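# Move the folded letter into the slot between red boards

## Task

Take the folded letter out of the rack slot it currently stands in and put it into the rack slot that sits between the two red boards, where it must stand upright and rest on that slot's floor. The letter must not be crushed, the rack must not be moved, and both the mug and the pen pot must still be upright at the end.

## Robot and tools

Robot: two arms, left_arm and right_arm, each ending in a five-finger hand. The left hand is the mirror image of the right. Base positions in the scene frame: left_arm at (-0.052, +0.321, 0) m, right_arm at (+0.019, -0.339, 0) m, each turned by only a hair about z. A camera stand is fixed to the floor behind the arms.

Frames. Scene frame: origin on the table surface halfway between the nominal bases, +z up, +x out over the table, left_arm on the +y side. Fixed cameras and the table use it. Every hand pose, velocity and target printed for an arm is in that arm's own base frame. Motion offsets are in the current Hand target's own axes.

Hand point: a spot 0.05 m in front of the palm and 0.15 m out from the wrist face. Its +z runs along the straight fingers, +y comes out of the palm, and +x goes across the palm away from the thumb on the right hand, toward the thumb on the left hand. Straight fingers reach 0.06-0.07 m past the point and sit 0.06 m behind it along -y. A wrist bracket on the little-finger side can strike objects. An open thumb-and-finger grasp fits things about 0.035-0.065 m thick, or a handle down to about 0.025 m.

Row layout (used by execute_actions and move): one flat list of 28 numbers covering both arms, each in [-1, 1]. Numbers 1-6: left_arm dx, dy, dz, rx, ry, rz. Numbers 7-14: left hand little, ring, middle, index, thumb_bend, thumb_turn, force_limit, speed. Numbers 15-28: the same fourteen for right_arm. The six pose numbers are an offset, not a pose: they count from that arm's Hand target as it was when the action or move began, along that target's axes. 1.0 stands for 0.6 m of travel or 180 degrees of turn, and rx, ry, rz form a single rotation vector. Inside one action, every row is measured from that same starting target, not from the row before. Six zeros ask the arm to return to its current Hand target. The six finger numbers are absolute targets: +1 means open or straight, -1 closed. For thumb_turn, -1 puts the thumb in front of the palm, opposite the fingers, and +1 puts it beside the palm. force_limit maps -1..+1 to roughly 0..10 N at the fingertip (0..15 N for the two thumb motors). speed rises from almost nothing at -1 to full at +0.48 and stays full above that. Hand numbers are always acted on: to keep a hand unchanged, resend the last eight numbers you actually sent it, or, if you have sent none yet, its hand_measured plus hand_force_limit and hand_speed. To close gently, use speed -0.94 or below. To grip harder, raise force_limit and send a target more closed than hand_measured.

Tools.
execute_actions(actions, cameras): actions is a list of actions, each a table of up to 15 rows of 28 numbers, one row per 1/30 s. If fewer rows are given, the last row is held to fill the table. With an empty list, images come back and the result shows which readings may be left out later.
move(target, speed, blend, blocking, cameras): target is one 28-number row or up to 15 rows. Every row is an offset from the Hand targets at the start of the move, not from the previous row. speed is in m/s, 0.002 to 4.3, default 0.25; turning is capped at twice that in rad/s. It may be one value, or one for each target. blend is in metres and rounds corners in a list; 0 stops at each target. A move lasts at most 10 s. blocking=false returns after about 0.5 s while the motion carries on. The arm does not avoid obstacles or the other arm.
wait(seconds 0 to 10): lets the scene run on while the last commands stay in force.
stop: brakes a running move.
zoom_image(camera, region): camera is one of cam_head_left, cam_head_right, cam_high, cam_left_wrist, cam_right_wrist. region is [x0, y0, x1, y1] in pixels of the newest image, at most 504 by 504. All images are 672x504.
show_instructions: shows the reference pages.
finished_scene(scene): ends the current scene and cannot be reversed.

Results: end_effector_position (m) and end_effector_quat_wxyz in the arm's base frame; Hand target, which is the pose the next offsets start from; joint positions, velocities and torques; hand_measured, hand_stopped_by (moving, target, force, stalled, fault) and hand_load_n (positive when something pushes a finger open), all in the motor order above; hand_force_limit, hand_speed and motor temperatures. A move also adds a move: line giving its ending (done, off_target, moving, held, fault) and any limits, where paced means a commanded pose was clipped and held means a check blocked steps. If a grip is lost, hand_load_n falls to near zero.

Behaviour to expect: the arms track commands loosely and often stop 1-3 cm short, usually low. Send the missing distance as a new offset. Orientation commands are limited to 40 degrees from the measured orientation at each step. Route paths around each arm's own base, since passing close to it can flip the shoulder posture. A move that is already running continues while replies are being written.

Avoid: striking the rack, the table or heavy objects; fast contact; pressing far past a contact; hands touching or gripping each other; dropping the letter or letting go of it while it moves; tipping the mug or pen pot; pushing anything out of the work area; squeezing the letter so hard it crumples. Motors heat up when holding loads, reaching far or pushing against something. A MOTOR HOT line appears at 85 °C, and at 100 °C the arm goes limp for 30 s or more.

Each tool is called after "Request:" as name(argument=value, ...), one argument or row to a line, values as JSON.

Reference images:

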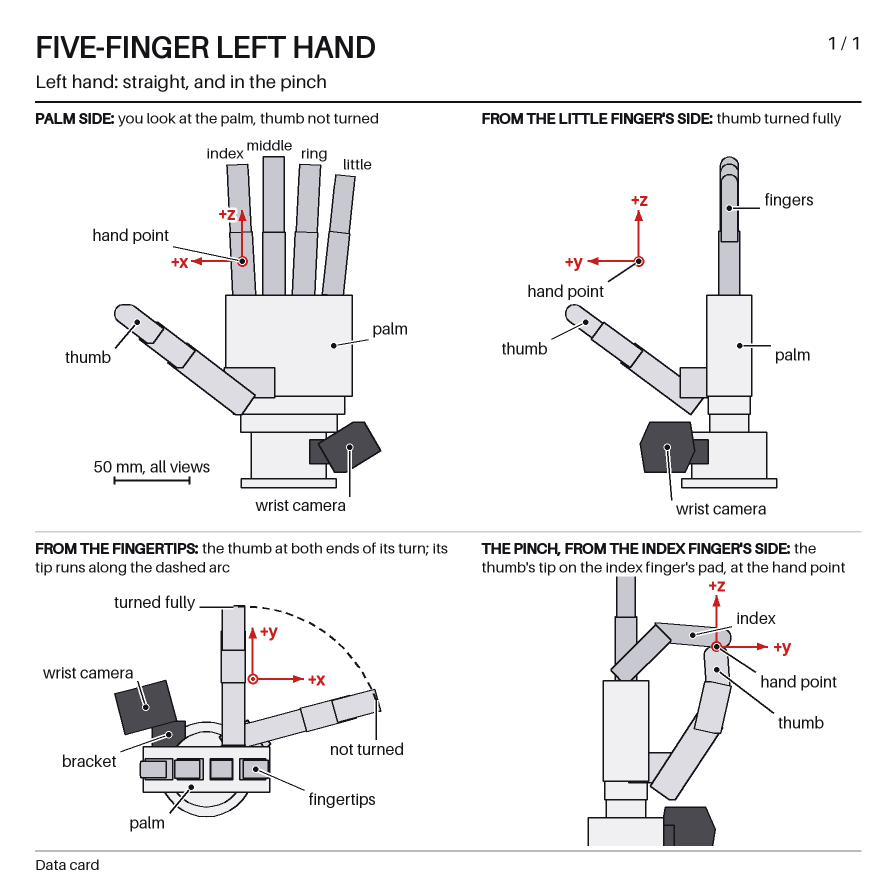

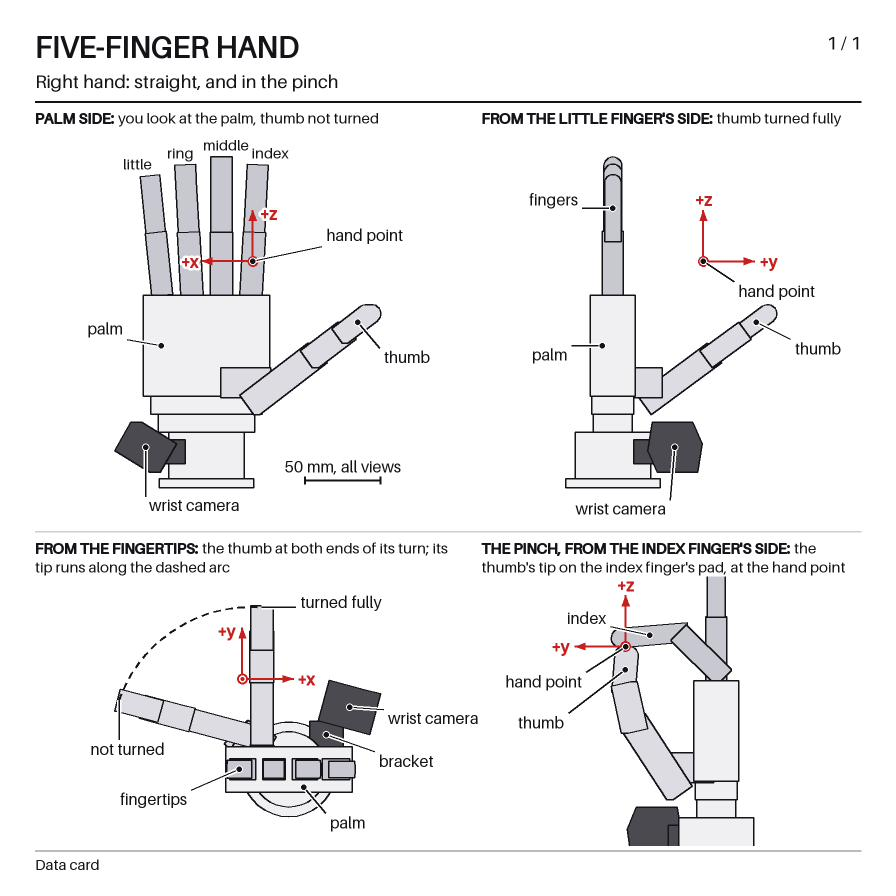

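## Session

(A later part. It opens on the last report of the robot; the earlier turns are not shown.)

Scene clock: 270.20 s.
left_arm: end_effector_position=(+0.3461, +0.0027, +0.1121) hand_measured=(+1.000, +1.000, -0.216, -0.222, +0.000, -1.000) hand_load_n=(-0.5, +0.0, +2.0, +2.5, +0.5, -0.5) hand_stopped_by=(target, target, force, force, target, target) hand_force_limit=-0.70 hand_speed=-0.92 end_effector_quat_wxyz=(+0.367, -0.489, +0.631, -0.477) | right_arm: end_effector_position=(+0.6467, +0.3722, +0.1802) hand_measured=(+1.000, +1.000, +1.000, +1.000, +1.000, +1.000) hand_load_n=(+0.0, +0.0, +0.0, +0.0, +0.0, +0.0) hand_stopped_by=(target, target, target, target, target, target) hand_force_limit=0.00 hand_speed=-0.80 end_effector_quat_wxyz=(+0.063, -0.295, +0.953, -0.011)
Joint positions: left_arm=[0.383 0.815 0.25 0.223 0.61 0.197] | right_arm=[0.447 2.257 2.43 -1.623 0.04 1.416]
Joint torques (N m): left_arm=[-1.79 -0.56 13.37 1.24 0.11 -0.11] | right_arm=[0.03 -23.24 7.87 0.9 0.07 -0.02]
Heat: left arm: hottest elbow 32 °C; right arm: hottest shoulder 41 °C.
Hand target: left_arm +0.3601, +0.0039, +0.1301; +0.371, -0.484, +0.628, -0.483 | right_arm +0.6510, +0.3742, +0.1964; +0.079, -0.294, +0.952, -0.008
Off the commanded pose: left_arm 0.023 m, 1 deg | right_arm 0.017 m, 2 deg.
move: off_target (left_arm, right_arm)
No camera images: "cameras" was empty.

Request:
move(
  target=[
    [0.001,-0.0794,-0.0256,0,0,0,1,1,-0.5,-0.5,0.0,-1,-0.7,-0.92,0,0,0,0,0,0,1,1,1,1,1,1,0,-0.8],
    [0.0046,-0.158,-0.0536,0,0,0,1,1,-0.5,-0.5,0.0,-1,-0.7,-0.92,0,0,0,0,0,0,1,1,1,1,1,1,0,-0.8],
  ],
  speed=0.05,
  blend=0.01,
  cameras=["cam_head_left","cam_high","cam_left_wrist"],
)

Request:
zoom_image(
  camera="cam_head_left",
  region=[160, 240, 250, 330],
)

Request:
zoom_image(
  camera="cam_high",
  region=[295, 90, 375, 190],
)

Scene clock: 282.57 s.
left_arm: end_effector_position=(+0.3447, +0.0021, +0.2002) hand_measured=(+1.000, +1.000, -0.216, -0.222, +0.000, -1.000) hand_load_n=(+0.0, +0.0, +2.0, +2.5, +0.5, +0.0) hand_stopped_by=(target, target, force, force, target, target) hand_force_limit=-0.70 hand_speed=-0.92 end_effector_quat_wxyz=(+0.357, -0.497, +0.633, -0.475) | right_arm: end_effector_position=(+0.6467, +0.3722, +0.1802) hand_measured=(+1.000, +1.000, +1.000, +1.000, +1.000, +1.000) hand_load_n=(+0.0, +0.0, +0.0, +0.0, +0.0, +0.0) hand_stopped_by=(target, target, target, target, target, target) hand_force_limit=0.00 hand_speed=-0.80 end_effector_quat_wxyz=(+0.063, -0.295, +0.953, -0.011)
Joint positions: left_arm=[0.383 0.648 0.457 -0.176 0.61 0.197] | right_arm=[0.447 2.257 2.43 -1.623 0.04 1.416]
Joint torques (N m): left_arm=[-1.67 -0.67 15.01 1.32 0.35 -0.03] | right_arm=[0.03 -23.24 7.87 0.9 0.07 -0.01]
Heat: left arm: hottest elbow 35 °C; right arm: hottest shoulder 41 °C.
Hand target: left_arm +0.3530, +0.0029, +0.2298; +0.371, -0.484, +0.629, -0.483 | right_arm +0.6510, +0.3742, +0.1964; +0.079, -0.294, +0.952, -0.008
Off the commanded pose: left_arm 0.031 m, 2 deg | right_arm 0.017 m, 2 deg.
move: off_target (left_arm, right_arm)
Images, in order (width x height): cam_head_left 672x504, cam_high 672x504, cam_left_wrist 672x504.

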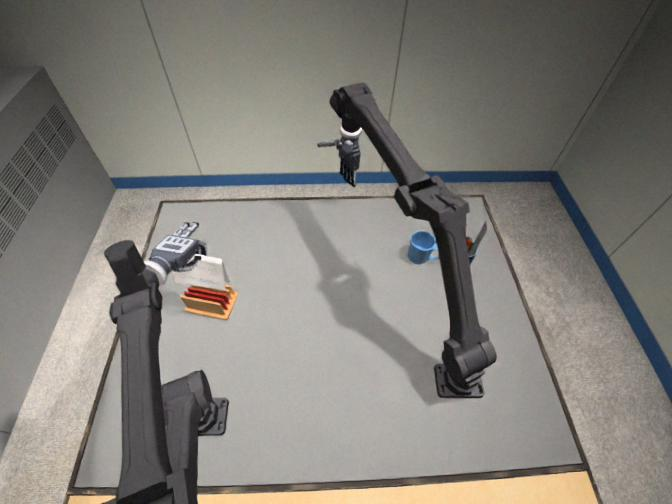

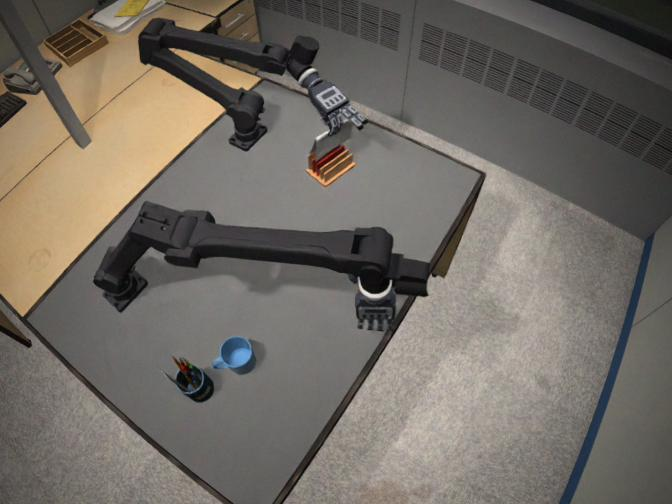

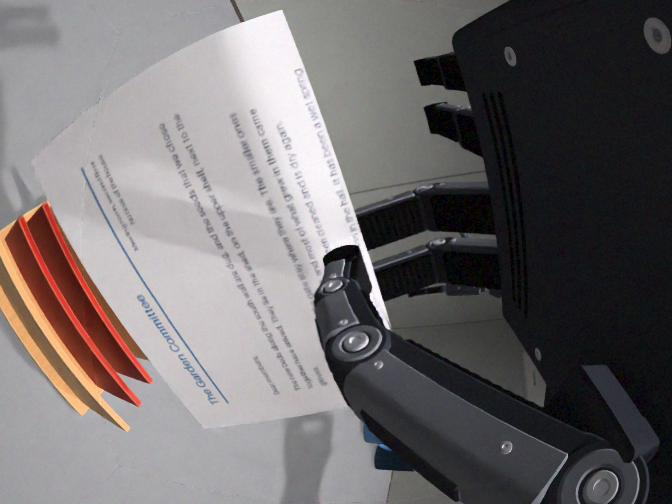

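Scaled by 5.600 from the camera's 672x504 image, which has a finer 960x720 frame.

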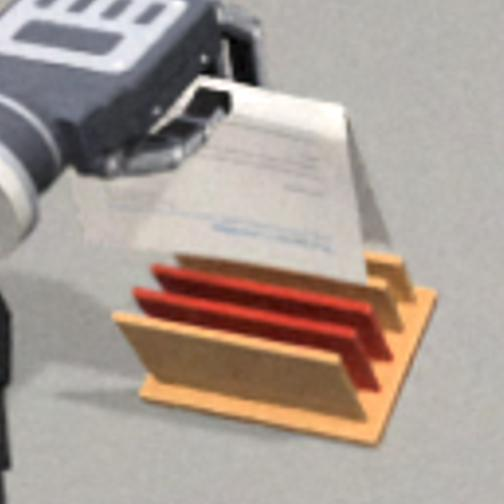

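Scaled by 5.040 from the camera's 672x504 image, which has a finer 960x720 frame.

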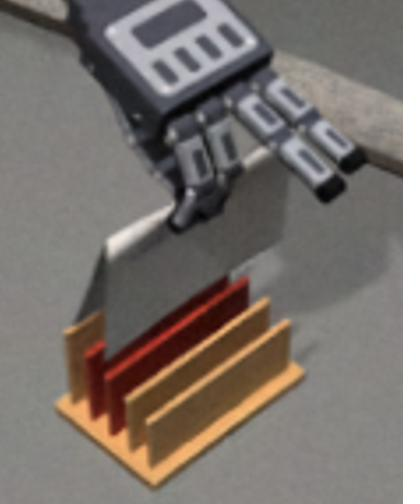

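Request:
zoom_image(
  camera="cam_head_left",
  region=[205, 250, 245, 300],
)

Request:
zoom_image(
  camera="cam_high",
  region=[300, 120, 360, 180],
)

Scaled by 10.080 from the camera's 672x504 image, which has a finer 960x720 frame.

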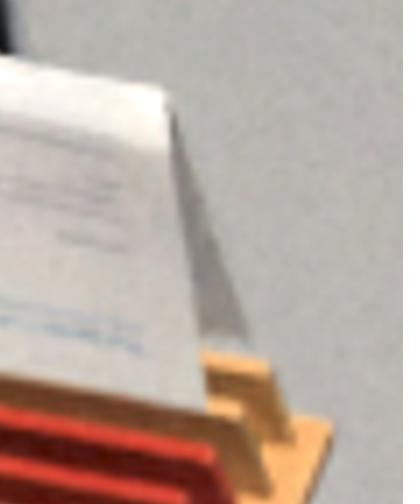

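Scaled by 8.400 from the camera's 672x504 image, which has a finer 960x720 frame.

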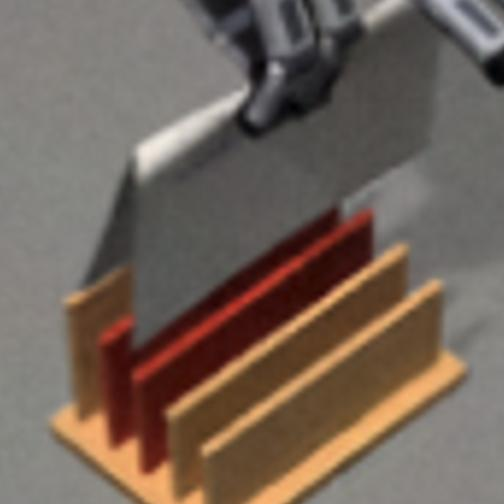

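Request:
move(
  target=[0,0.037,0.002,-0.0833,0,0,1,1,-0.5,-0.5,0.0,-1,-0.7,-0.92,0,0,0,0,0,0,1,1,1,1,1,1,0,-0.8],
  speed=0.05,
  cameras=["cam_head_left","cam_high","cam_left_wrist"],
)

Request:
zoom_image(
  camera="cam_head_left",
  region=[195, 250, 245, 310],
)

Request:
zoom_image(
  camera="cam_high",
  region=[300, 110, 360, 180],
)

Scene clock: 341.27 s.
left_arm: end_effector_position=(+0.3366, +0.0026, +0.1841) hand_measured=(+1.000, +1.000, -0.216, -0.222, +0.000, -1.000) hand_load_n=(+0.0, +0.0, +2.0, +2.5, +0.5, +0.0) hand_stopped_by=(target, target, force, force, target, target) hand_force_limit=-0.70 hand_speed=-0.92 end_effector_quat_wxyz=(+0.291, -0.543, +0.683, -0.393) | right_arm: end_effector_position=(+0.6467, +0.3722, +0.1802) hand_measured=(+1.000, +1.000, +1.000, +1.000, +1.000, +1.000) hand_load_n=(+0.0, +0.0, +0.5, +0.0, +0.0, +0.0) hand_stopped_by=(target, target, target, target, target, target) hand_force_limit=0.00 hand_speed=-0.80 end_effector_quat_wxyz=(+0.063, -0.295, +0.953, -0.011)
Joint positions: left_arm=[0.314 0.741 0.592 -0.481 0.484 0.292] | right_arm=[0.447 2.257 2.43 -1.623 0.04 1.416]
Joint torques (N m): left_arm=[-2.02 -1.03 15.27 1.24 0.2 0.15] | right_arm=[0.03 -23.24 7.87 0.91 0.07 -0.02]
Motor temperatures (°C): left_arm=[23 23 44 24 22 21] | right_arm=[28 42 34 23 24 22]
Heat: left arm: hottest elbow 44 °C; right arm: hottest shoulder 42 °C.
Hand target: left_arm +0.3486, +0.0041, +0.2081; +0.305, -0.528, +0.686, -0.396 | right_arm +0.6510, +0.3742, +0.1964; +0.079, -0.294, +0.952, -0.008
Off the commanded pose: left_arm 0.027 m, 2 deg | right_arm 0.017 m, 2 deg.
move: off_target (left_arm, right_arm)
Images, in order (width x height): cam_head_left 672x504, cam_high 672x504, cam_left_wrist 672x504.

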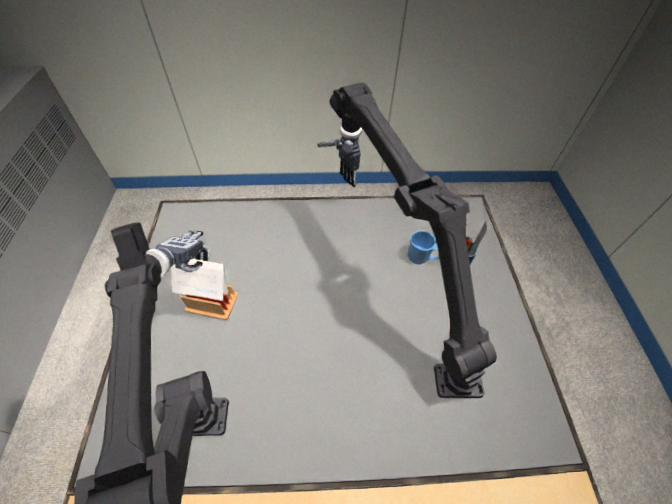

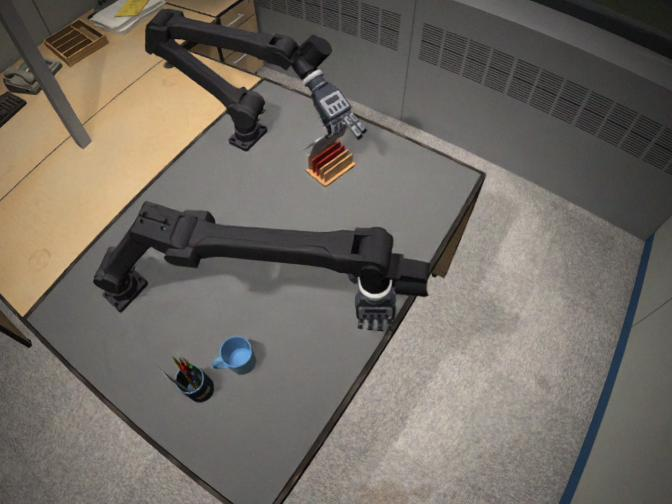

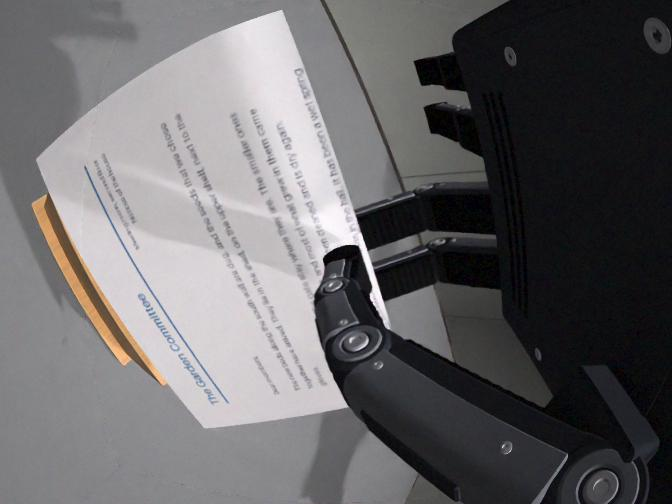

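Scaled by 8.400 from the camera's 672x504 image, which has a finer 960x720 frame.

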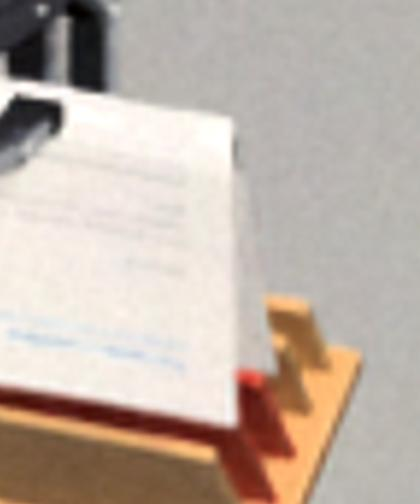

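Scaled by 7.200 from the camera's 672x504 image, which has a finer 960x720 frame.

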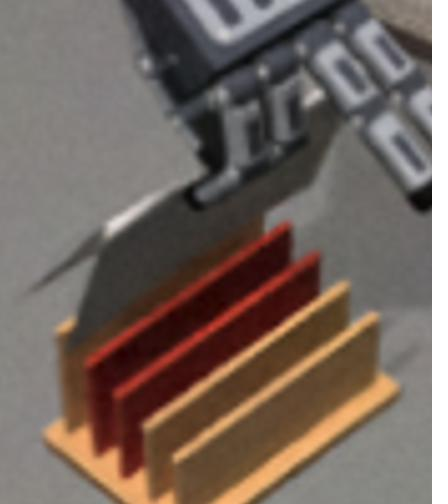

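Request:
execute_actions(
  actions=[],
)

Request:
zoom_image(
  camera="cam_head_left",
  region=[195, 250, 245, 310],
)

Request:
zoom_image(
  camera="cam_high",
  region=[300, 110, 360, 180],
)

Scene clock: 376.47 s.
left_arm: end_effector_position=(+0.3366, +0.0026, +0.1841) hand_measured=(+1.000, +1.000, -0.216, -0.222, +0.000, -1.000) hand_load_n=(+0.0, +0.0, +2.0, +2.5, +0.5, +0.0) hand_stopped_by=(target, target, force, force, target, target) hand_force_limit=-0.70 hand_speed=-0.92 end_effector_quat_wxyz=(+0.291, -0.543, +0.683, -0.393) | right_arm: end_effector_position=(+0.6467, +0.3722, +0.1802) hand_measured=(+1.000, +1.000, +1.000, +1.000, +1.000, +1.000) hand_load_n=(+0.0, +0.0, +0.0, +0.0, +0.0, +0.0) hand_stopped_by=(target, target, target, target, target, target) hand_force_limit=0.00 hand_speed=-0.80 end_effector_quat_wxyz=(+0.063, -0.295, +0.953, -0.011)
Joint positions: left_arm=[0.314 0.741 0.592 -0.481 0.484 0.293] | right_arm=[0.447 2.257 2.43 -1.623 0.04 1.416]
Joint velocities: within noise
Joint torques (N m): left_arm=[-1.85 -0.73 15.24 1.17 0.2 0.12] | right_arm=[0.09 -23.18 7.87 0.91 0.08 -0.02]
Motor temperatures (°C): left_arm=[23 23 47 24 22 21] | right_arm=[28 42 34 23 24 22]
Heat: left arm: hottest elbow 47 °C; right arm: hottest shoulder 42 °C.
Hand target: left_arm +0.3486, +0.0041, +0.2081; +0.305, -0.528, +0.686, -0.396 | right_arm +0.6510, +0.3742, +0.1964; +0.079, -0.294, +0.952, -0.008
Off the commanded pose: left_arm 0.027 m, 2 deg | right_arm 0.017 m, 2 deg.

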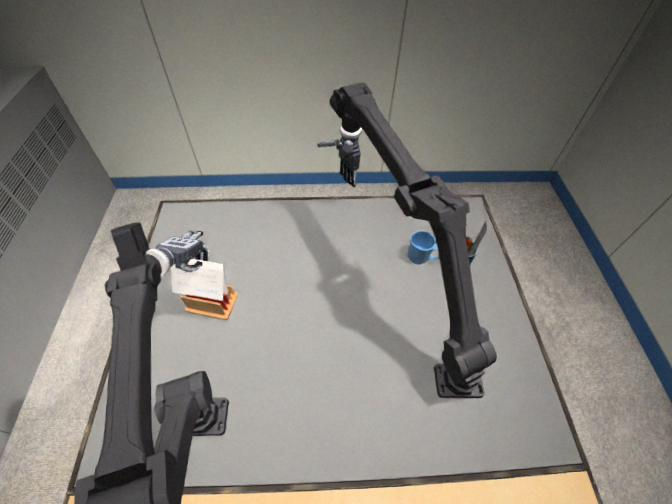

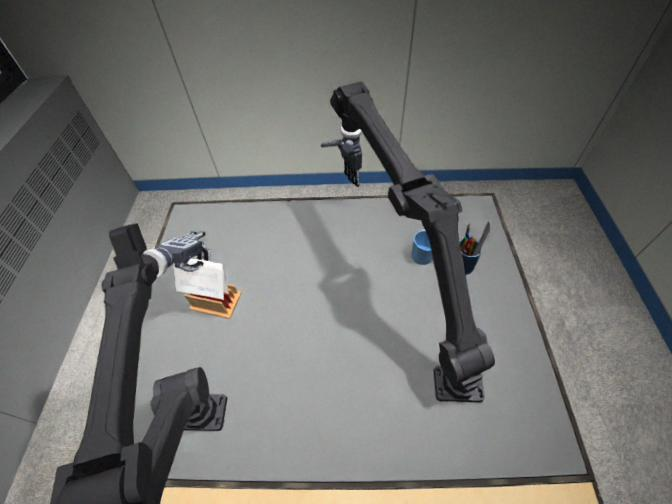

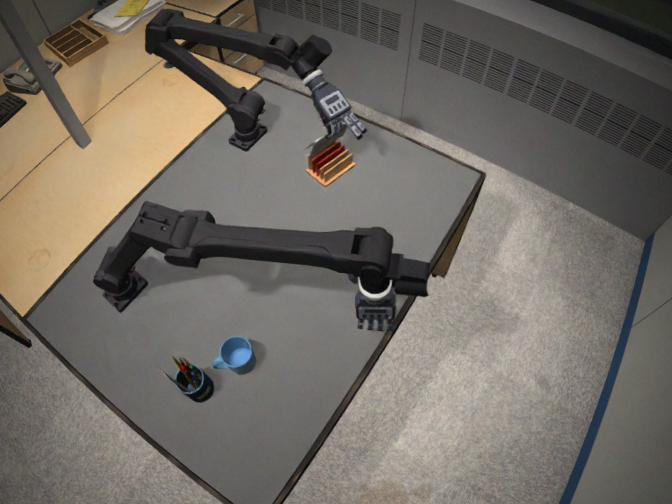

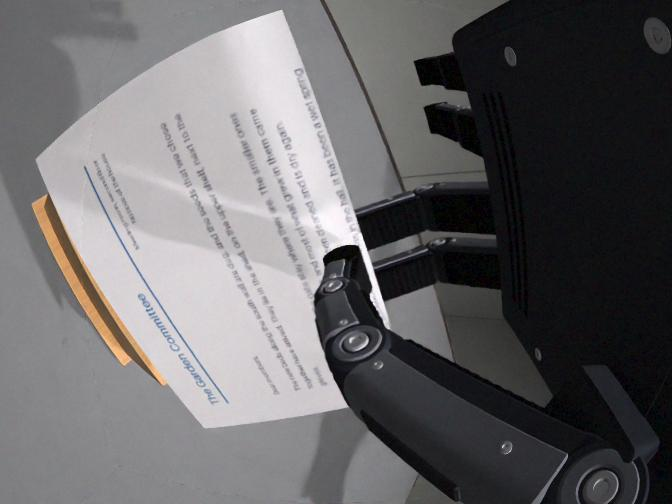

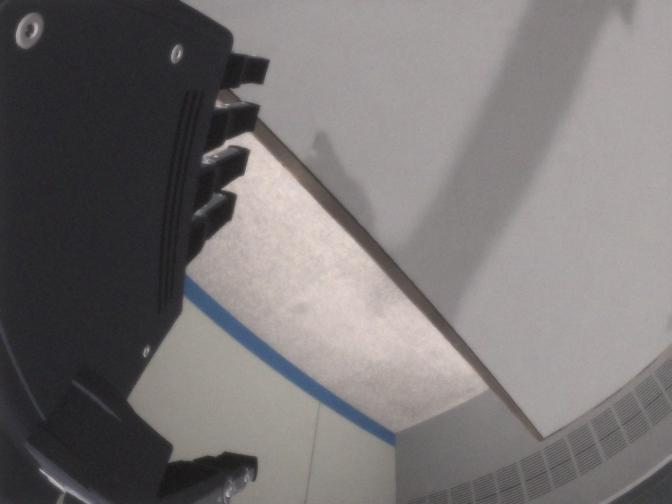

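Scaled by 8.400 from the camera's 672x504 image, which has a finer 960x720 frame.

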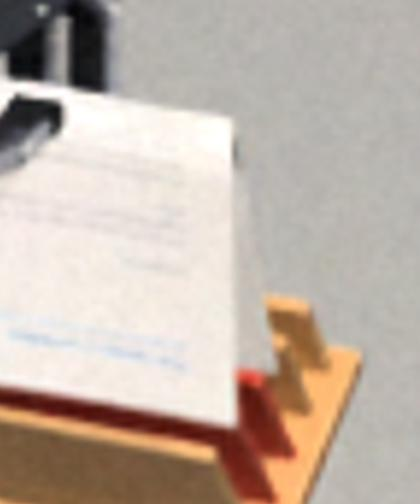

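Scaled by 7.200 from the camera's 672x504 image, which has a finer 960x720 frame.

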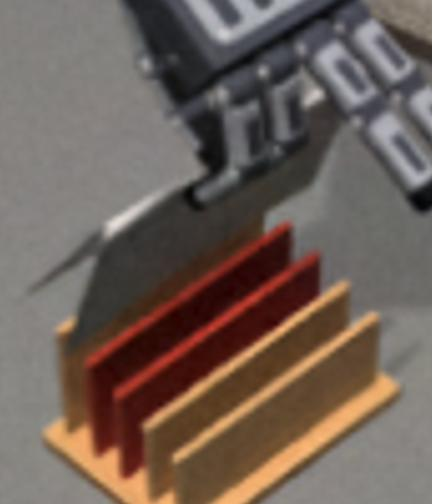

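Request:
move(
  target=[0.0048,0.0592,0.0475,-0.0444,0,0,1,1,-0.5,-0.5,0.0,-1,-0.7,-0.92,0,0,0,0,0,0,1,1,1,1,1,1,0,-0.8],
  speed=0.05,
  cameras=["cam_head_left","cam_high","cam_left_wrist"],
)

Request:
zoom_image(
  camera="cam_head_left",
  region=[195, 250, 245, 310],
)

Request:
zoom_image(
  camera="cam_high",
  region=[300, 110, 360, 180],
)

Scene clock: 423.07 s.
left_arm: end_effector_position=(+0.3404, -0.0017, +0.1416) hand_measured=(+1.000, +1.000, -0.216, -0.222, +0.000, -1.000) hand_load_n=(-0.5, +0.0, +1.5, +2.5, +0.5, -0.5) hand_stopped_by=(target, target, force, force, target, target) hand_force_limit=-0.70 hand_speed=-0.92 end_effector_quat_wxyz=(+0.254, -0.561, +0.709, -0.344) | right_arm: end_effector_position=(+0.6467, +0.3722, +0.1802) hand_measured=(+1.000, +1.000, +1.000, +1.000, +1.000, +1.000) hand_load_n=(+0.0, +0.0, +0.0, +0.0, +0.0, +0.0) hand_stopped_by=(target, target, target, target, target, target) hand_force_limit=0.00 hand_speed=-0.80 end_effector_quat_wxyz=(+0.063, -0.295, +0.953, -0.011)
Joint positions: left_arm=[0.244 0.856 0.592 -0.49 0.386 0.306] | right_arm=[0.447 2.257 2.43 -1.623 0.04 1.416]
Joint torques (N m): left_arm=[-1.2 -2.08 14.63 0.99 0.16 0.14] | right_arm=[0.03 -23.24 7.87 0.91 0.08 -0.02]
Heat: left arm: hottest elbow 48 °C; right arm: hottest shoulder 43 °C.
Hand target: left_arm +0.3546, -0.0005, +0.1631; +0.268, -0.548, +0.712, -0.348 | right_arm +0.6510, +0.3742, +0.1964; +0.079, -0.294, +0.952, -0.008
Off the commanded pose: left_arm 0.026 m, 2 deg | right_arm 0.017 m, 2 deg.
move: off_target (left_arm, right_arm)
Images, in order (width x height): cam_head_left 672x504, cam_high 672x504, cam_left_wrist 672x504.

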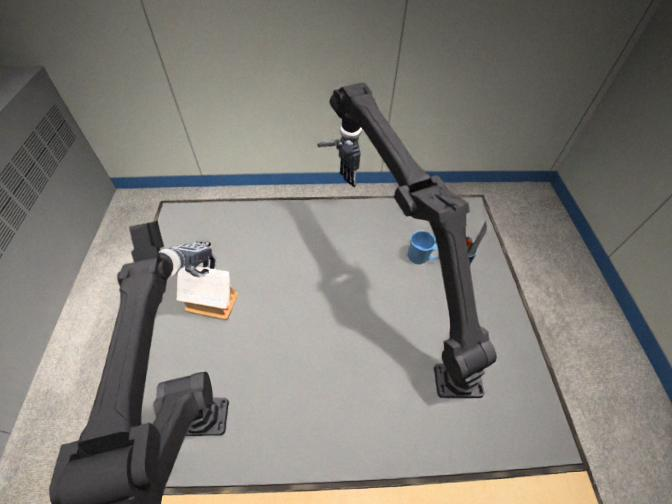

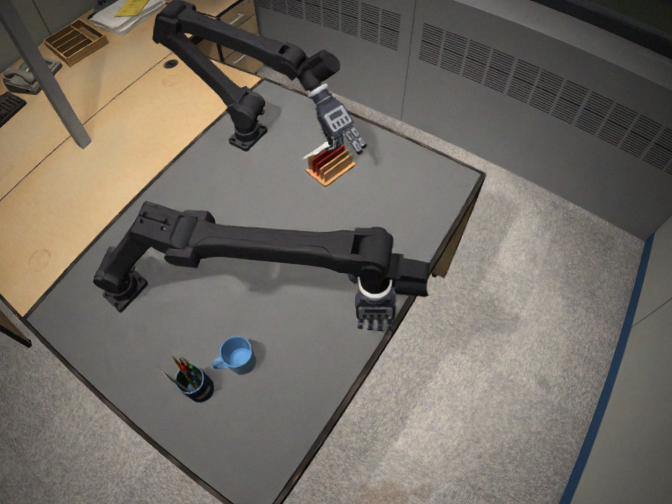

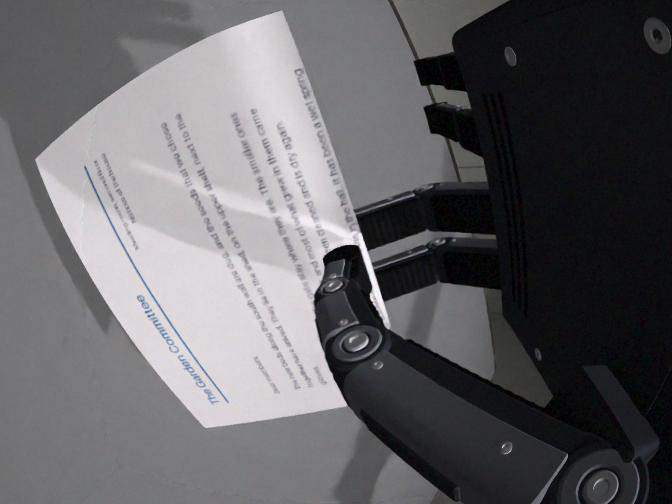

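Scaled by 8.400 from the camera's 672x504 image, which has a finer 960x720 frame.

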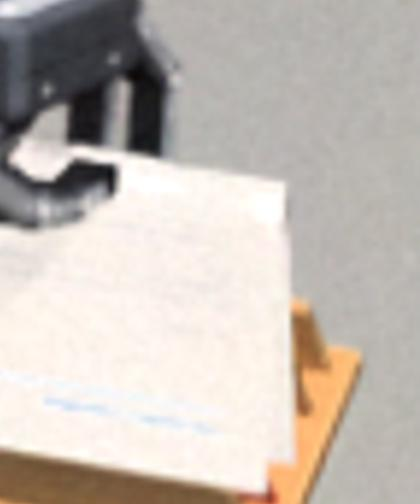

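Scaled by 7.200 from the camera's 672x504 image, which has a finer 960x720 frame.

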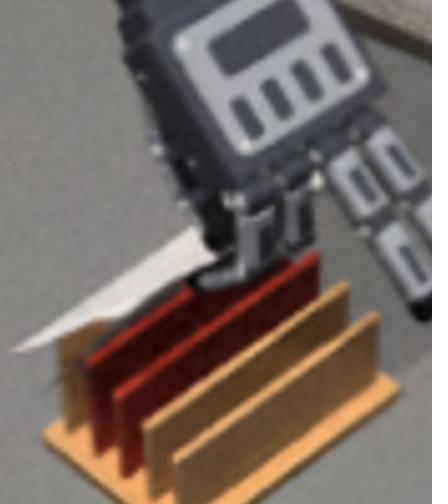

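Request:
move(
  target=[
    [0,-0.0342,-0.0266,0,0,0,1,1,-0.5,-0.5,0.0,-1,-0.7,-0.92,0,0,0,0,0,0,1,1,1,1,1,1,0,-0.8],
    [-0.0068,-0.0447,0.0005,0,0,0,1,1,-0.5,-0.5,0.0,-1,-0.7,-0.92,0,0,0,0,0,0,1,1,1,1,1,1,0,-0.8],
  ],
  speed=0.05,
  cameras=["cam_head_left","cam_high"],
)

Request:
zoom_image(
  camera="cam_head_left",
  region=[195, 250, 245, 310],
)

Request:
zoom_image(
  camera="cam_high",
  region=[300, 110, 360, 180],
)

Scene clock: 457.30 s.
left_arm: end_effector_position=(+0.3506, -0.0024, +0.1581) hand_measured=(+1.000, +1.000, -0.216, -0.222, +0.000, -1.000) hand_load_n=(+0.0, +0.0, +1.5, +2.5, +0.5, +0.0) hand_stopped_by=(target, target, force, force, target, target) hand_force_limit=-0.70 hand_speed=-0.92 end_effector_quat_wxyz=(+0.243, -0.564, +0.714, -0.336) | right_arm: end_effector_position=(+0.6467, +0.3722, +0.1802) hand_measured=(+1.000, +1.000, +1.000, +1.000, +1.000, +1.000) hand_load_n=(+0.0, +0.0, +0.0, +0.0, -0.5, +0.0) hand_stopped_by=(target, target, target, target, target, target) hand_force_limit=0.00 hand_speed=-0.80 end_effector_quat_wxyz=(+0.063, -0.295, +0.953, -0.011)
Joint positions: left_arm=[0.229 0.895 0.667 -0.553 0.375 0.306] | right_arm=[0.447 2.257 2.43 -1.623 0.04 1.416]
Joint torques (N m): left_arm=[-2.02 -2.14 14.87 2.09 0.18 0.05] | right_arm=[0.03 -23.24 7.87 0.92 0.08 -0.02]
Heat: left arm: hottest elbow 48 °C; right arm: hottest shoulder 43 °C.
Hand target: left_arm +0.3718, -0.0008, +0.1840; +0.267, -0.548, +0.712, -0.348 | right_arm +0.6510, +0.3742, +0.1964; +0.079, -0.294, +0.952, -0.008
Off the commanded pose: left_arm 0.033 m, 4 deg | right_arm 0.017 m, 2 deg.
move: off_target (left_arm, right_arm)
Images, in order (width x height): cam_head_left 672x504, cam_high 672x504.

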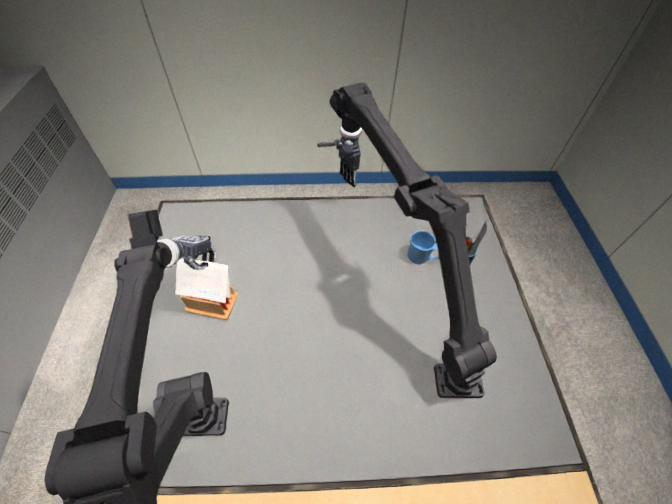

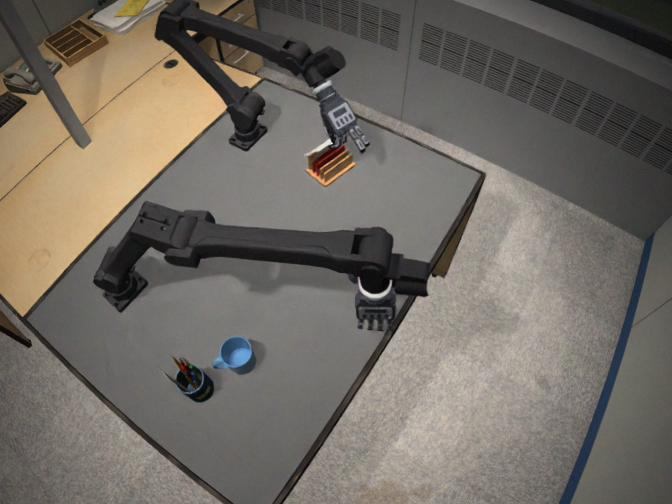

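Scaled by 8.400 from the camera's 672x504 image, which has a finer 960x720 frame.

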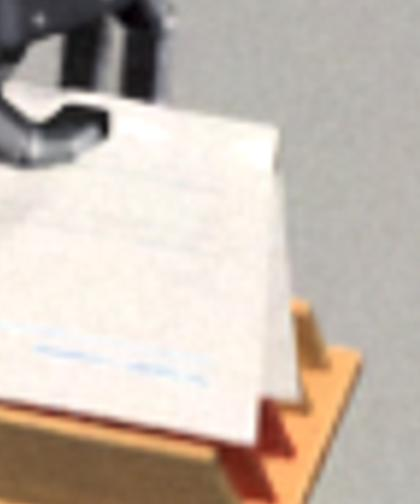

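Scaled by 7.200 from the camera's 672x504 image, which has a finer 960x720 frame.

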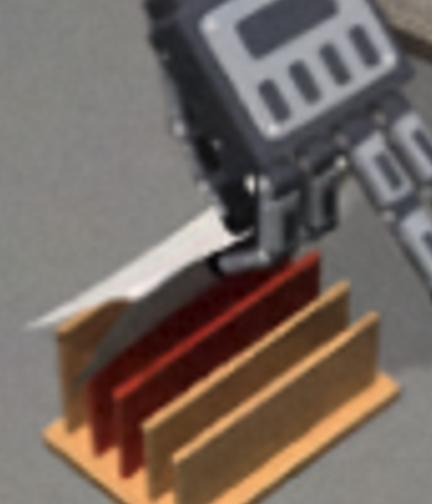

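Request:
move(
  target=[-0.0022,-0.0290,0.0292,-0.0778,0,0,1,1,-0.5,-0.5,0.0,-1,-0.7,-0.92,0,0,0,0,0,0,1,1,1,1,1,1,0,-0.8],
  speed=0.05,
  cameras=["cam_head_left","cam_high","cam_left_wrist"],
)

Request:
zoom_image(
  camera="cam_head_left",
  region=[195, 250, 245, 310],
)

Request:
zoom_image(
  camera="cam_high",
  region=[300, 110, 360, 180],
)

Scene clock: 502.67 s.
left_arm: end_effector_position=(+0.3808, -0.0047, +0.1691) hand_measured=(+1.000, +1.000, -0.216, -0.222, +0.000, -1.000) hand_load_n=(+0.0, +0.0, +2.0, +2.5, +0.5, +0.0) hand_stopped_by=(target, target, force, force, target, target) hand_force_limit=-0.70 hand_speed=-0.92 end_effector_quat_wxyz=(+0.188, -0.585, +0.747, -0.253) | right_arm: end_effector_position=(+0.6467, +0.3722, +0.1802) hand_measured=(+1.000, +1.000, +1.000, +1.000, +1.000, +1.000) hand_load_n=(+0.0, +0.0, +0.0, +0.0, +0.0, +0.0) hand_stopped_by=(target, target, target, target, target, target) hand_force_limit=0.00 hand_speed=-0.80 end_effector_quat_wxyz=(+0.063, -0.295, +0.953, -0.011)
Joint positions: left_arm=[0.138 1.099 0.895 -0.765 0.238 0.306] | right_arm=[0.447 2.257 2.43 -1.623 0.04 1.416]
Joint torques (N m): left_arm=[-1.85 -4.95 14.56 0.84 0.11 0.07] | right_arm=[0.03 -23.18 7.87 0.91 0.07 -0.02]
Heat: left arm: hottest elbow 43 °C; right arm: hottest shoulder 43 °C.
Hand target: left_arm +0.3958, -0.0058, +0.1870; +0.199, -0.577, +0.749, -0.258 | right_arm +0.6510, +0.3742, +0.1964; +0.079, -0.294, +0.952, -0.008
Off the commanded pose: left_arm 0.023 m, 2 deg | right_arm 0.017 m, 2 deg.
move: off_target (left_arm, right_arm)
Images, in order (width x height): cam_head_left 672x504, cam_high 672x504, cam_left_wrist 672x504.

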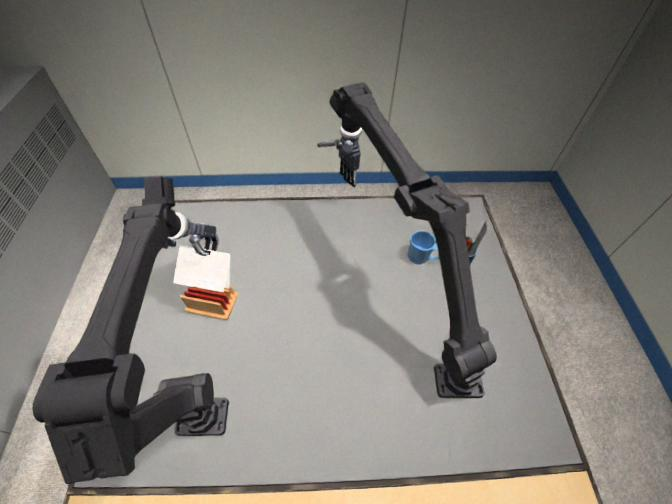

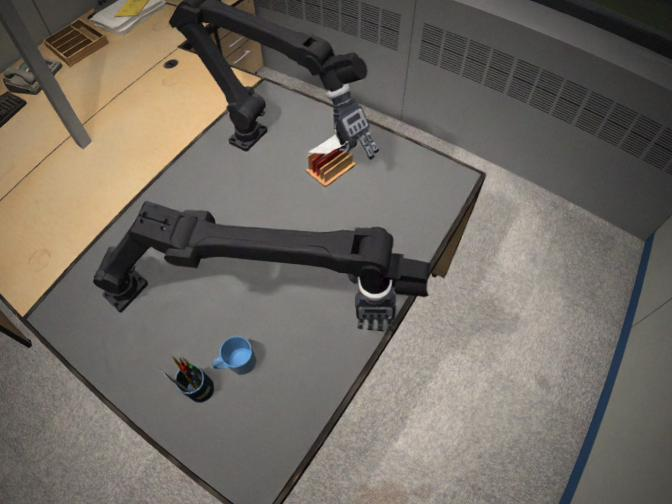

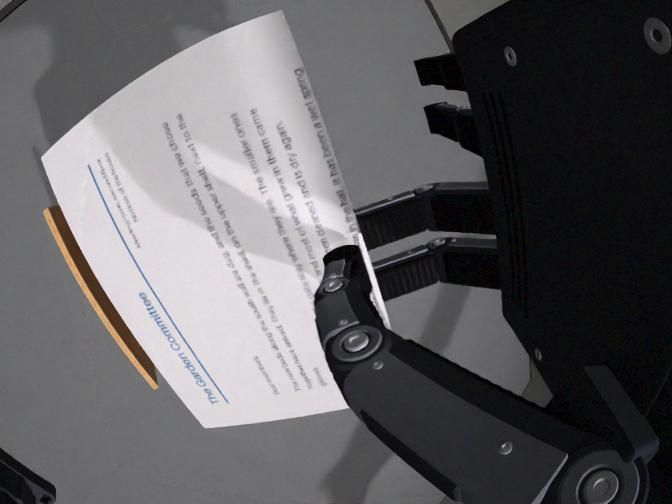

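Scaled by 8.400 from the camera's 672x504 image, which has a finer 960x720 frame.

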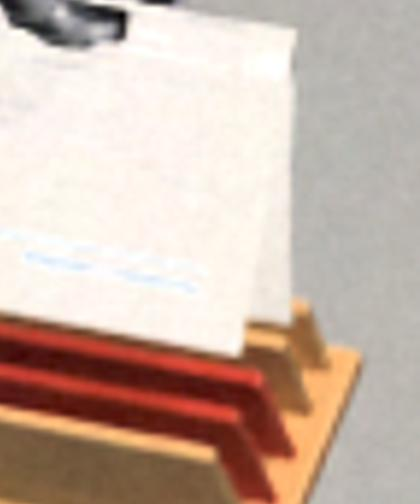

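Scaled by 7.200 from the camera's 672x504 image, which has a finer 960x720 frame.

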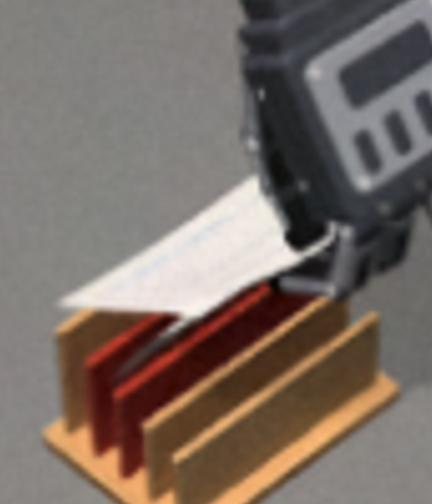

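Request:
move(
  target=[0.0035,0.0361,0.0141,0,0,0,1,1,-0.5,-0.5,0.0,-1,-0.7,-0.92,0,0,0,0,0,0,1,1,1,1,1,1,0,-0.8],
  speed=0.05,
  cameras=["cam_head_left","cam_high"],
)

Request:
zoom_image(
  camera="cam_head_left",
  region=[195, 250, 245, 310],
)

Request:
zoom_image(
  camera="cam_high",
  region=[300, 110, 360, 180],
)

Scene clock: 521.93 s.
left_arm: end_effector_position=(+0.3851, -0.0041, +0.1708) hand_measured=(+1.000, +1.000, -0.216, -0.222, +0.000, -1.000) hand_load_n=(+0.0, +0.0, +2.0, +2.5, +0.5, +0.0) hand_stopped_by=(target, target, force, force, target, target) hand_force_limit=-0.70 hand_speed=-0.92 end_effector_quat_wxyz=(+0.195, -0.583, +0.746, -0.257) | right_arm: end_effector_position=(+0.6467, +0.3722, +0.1802) hand_measured=(+1.000, +1.000, +1.000, +1.000, +1.000, +1.000) hand_load_n=(+0.0, +0.0, +0.0, +0.0, +0.0, +0.0) hand_stopped_by=(target, target, target, target, target, target) hand_force_limit=0.00 hand_speed=-0.80 end_effector_quat_wxyz=(+0.063, -0.295, +0.953, -0.011)
Joint positions: left_arm=[0.138 1.099 0.895 -0.748 0.238 0.306] | right_arm=[0.447 2.257 2.43 -1.623 0.04 1.416]
Joint torques (N m): left_arm=[-1.44 -6.36 8.83 1.85 0.27 0.11] | right_arm=[0.03 -23.24 7.87 0.9 0.07 -0.02]
Heat: left arm: hottest elbow 46 °C; right arm: hottest shoulder 44 °C.
Hand target: left_arm +0.3838, -0.0048, +0.1670; +0.199, -0.577, +0.749, -0.258 | right_arm +0.6510, +0.3742, +0.1964; +0.079, -0.294, +0.952, -0.008
Off the commanded pose: left_arm 0.004 m, 1 deg | right_arm 0.017 m, 2 deg.
move: off_target (right_arm)
Images, in order (width x height): cam_head_left 672x504, cam_high 672x504.

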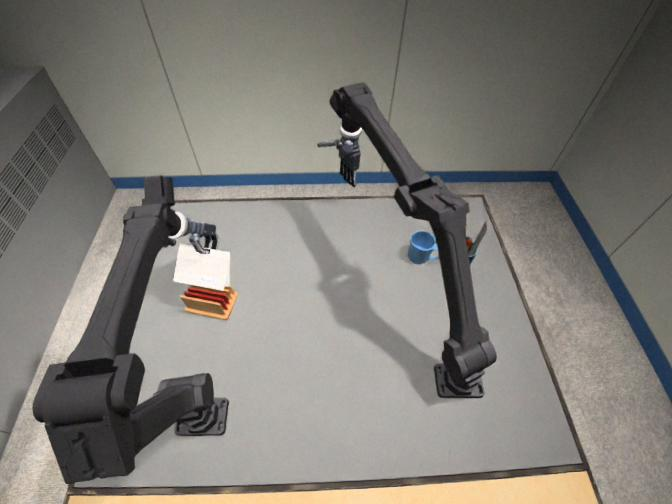

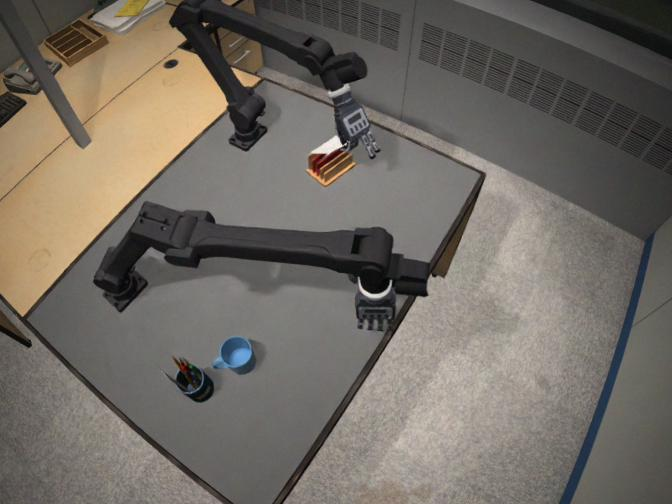

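Scaled by 8.400 from the camera's 672x504 image, which has a finer 960x720 frame.

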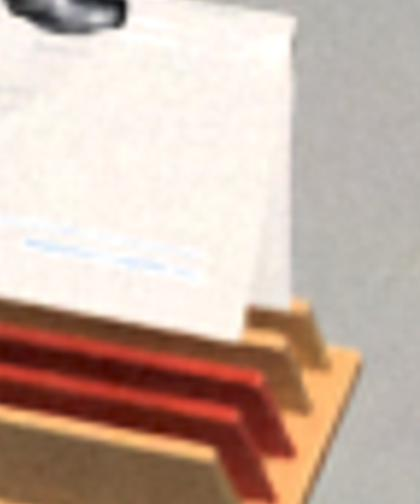

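Scaled by 7.200 from the camera's 672x504 image, which has a finer 960x720 frame.

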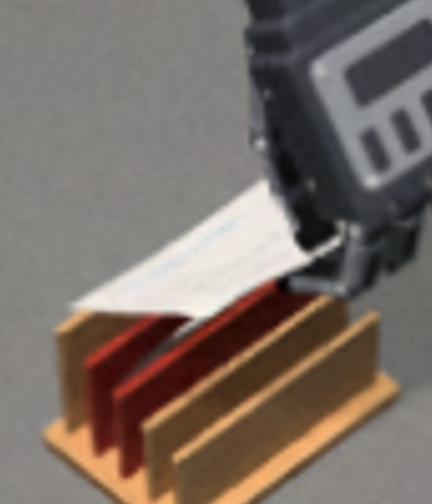

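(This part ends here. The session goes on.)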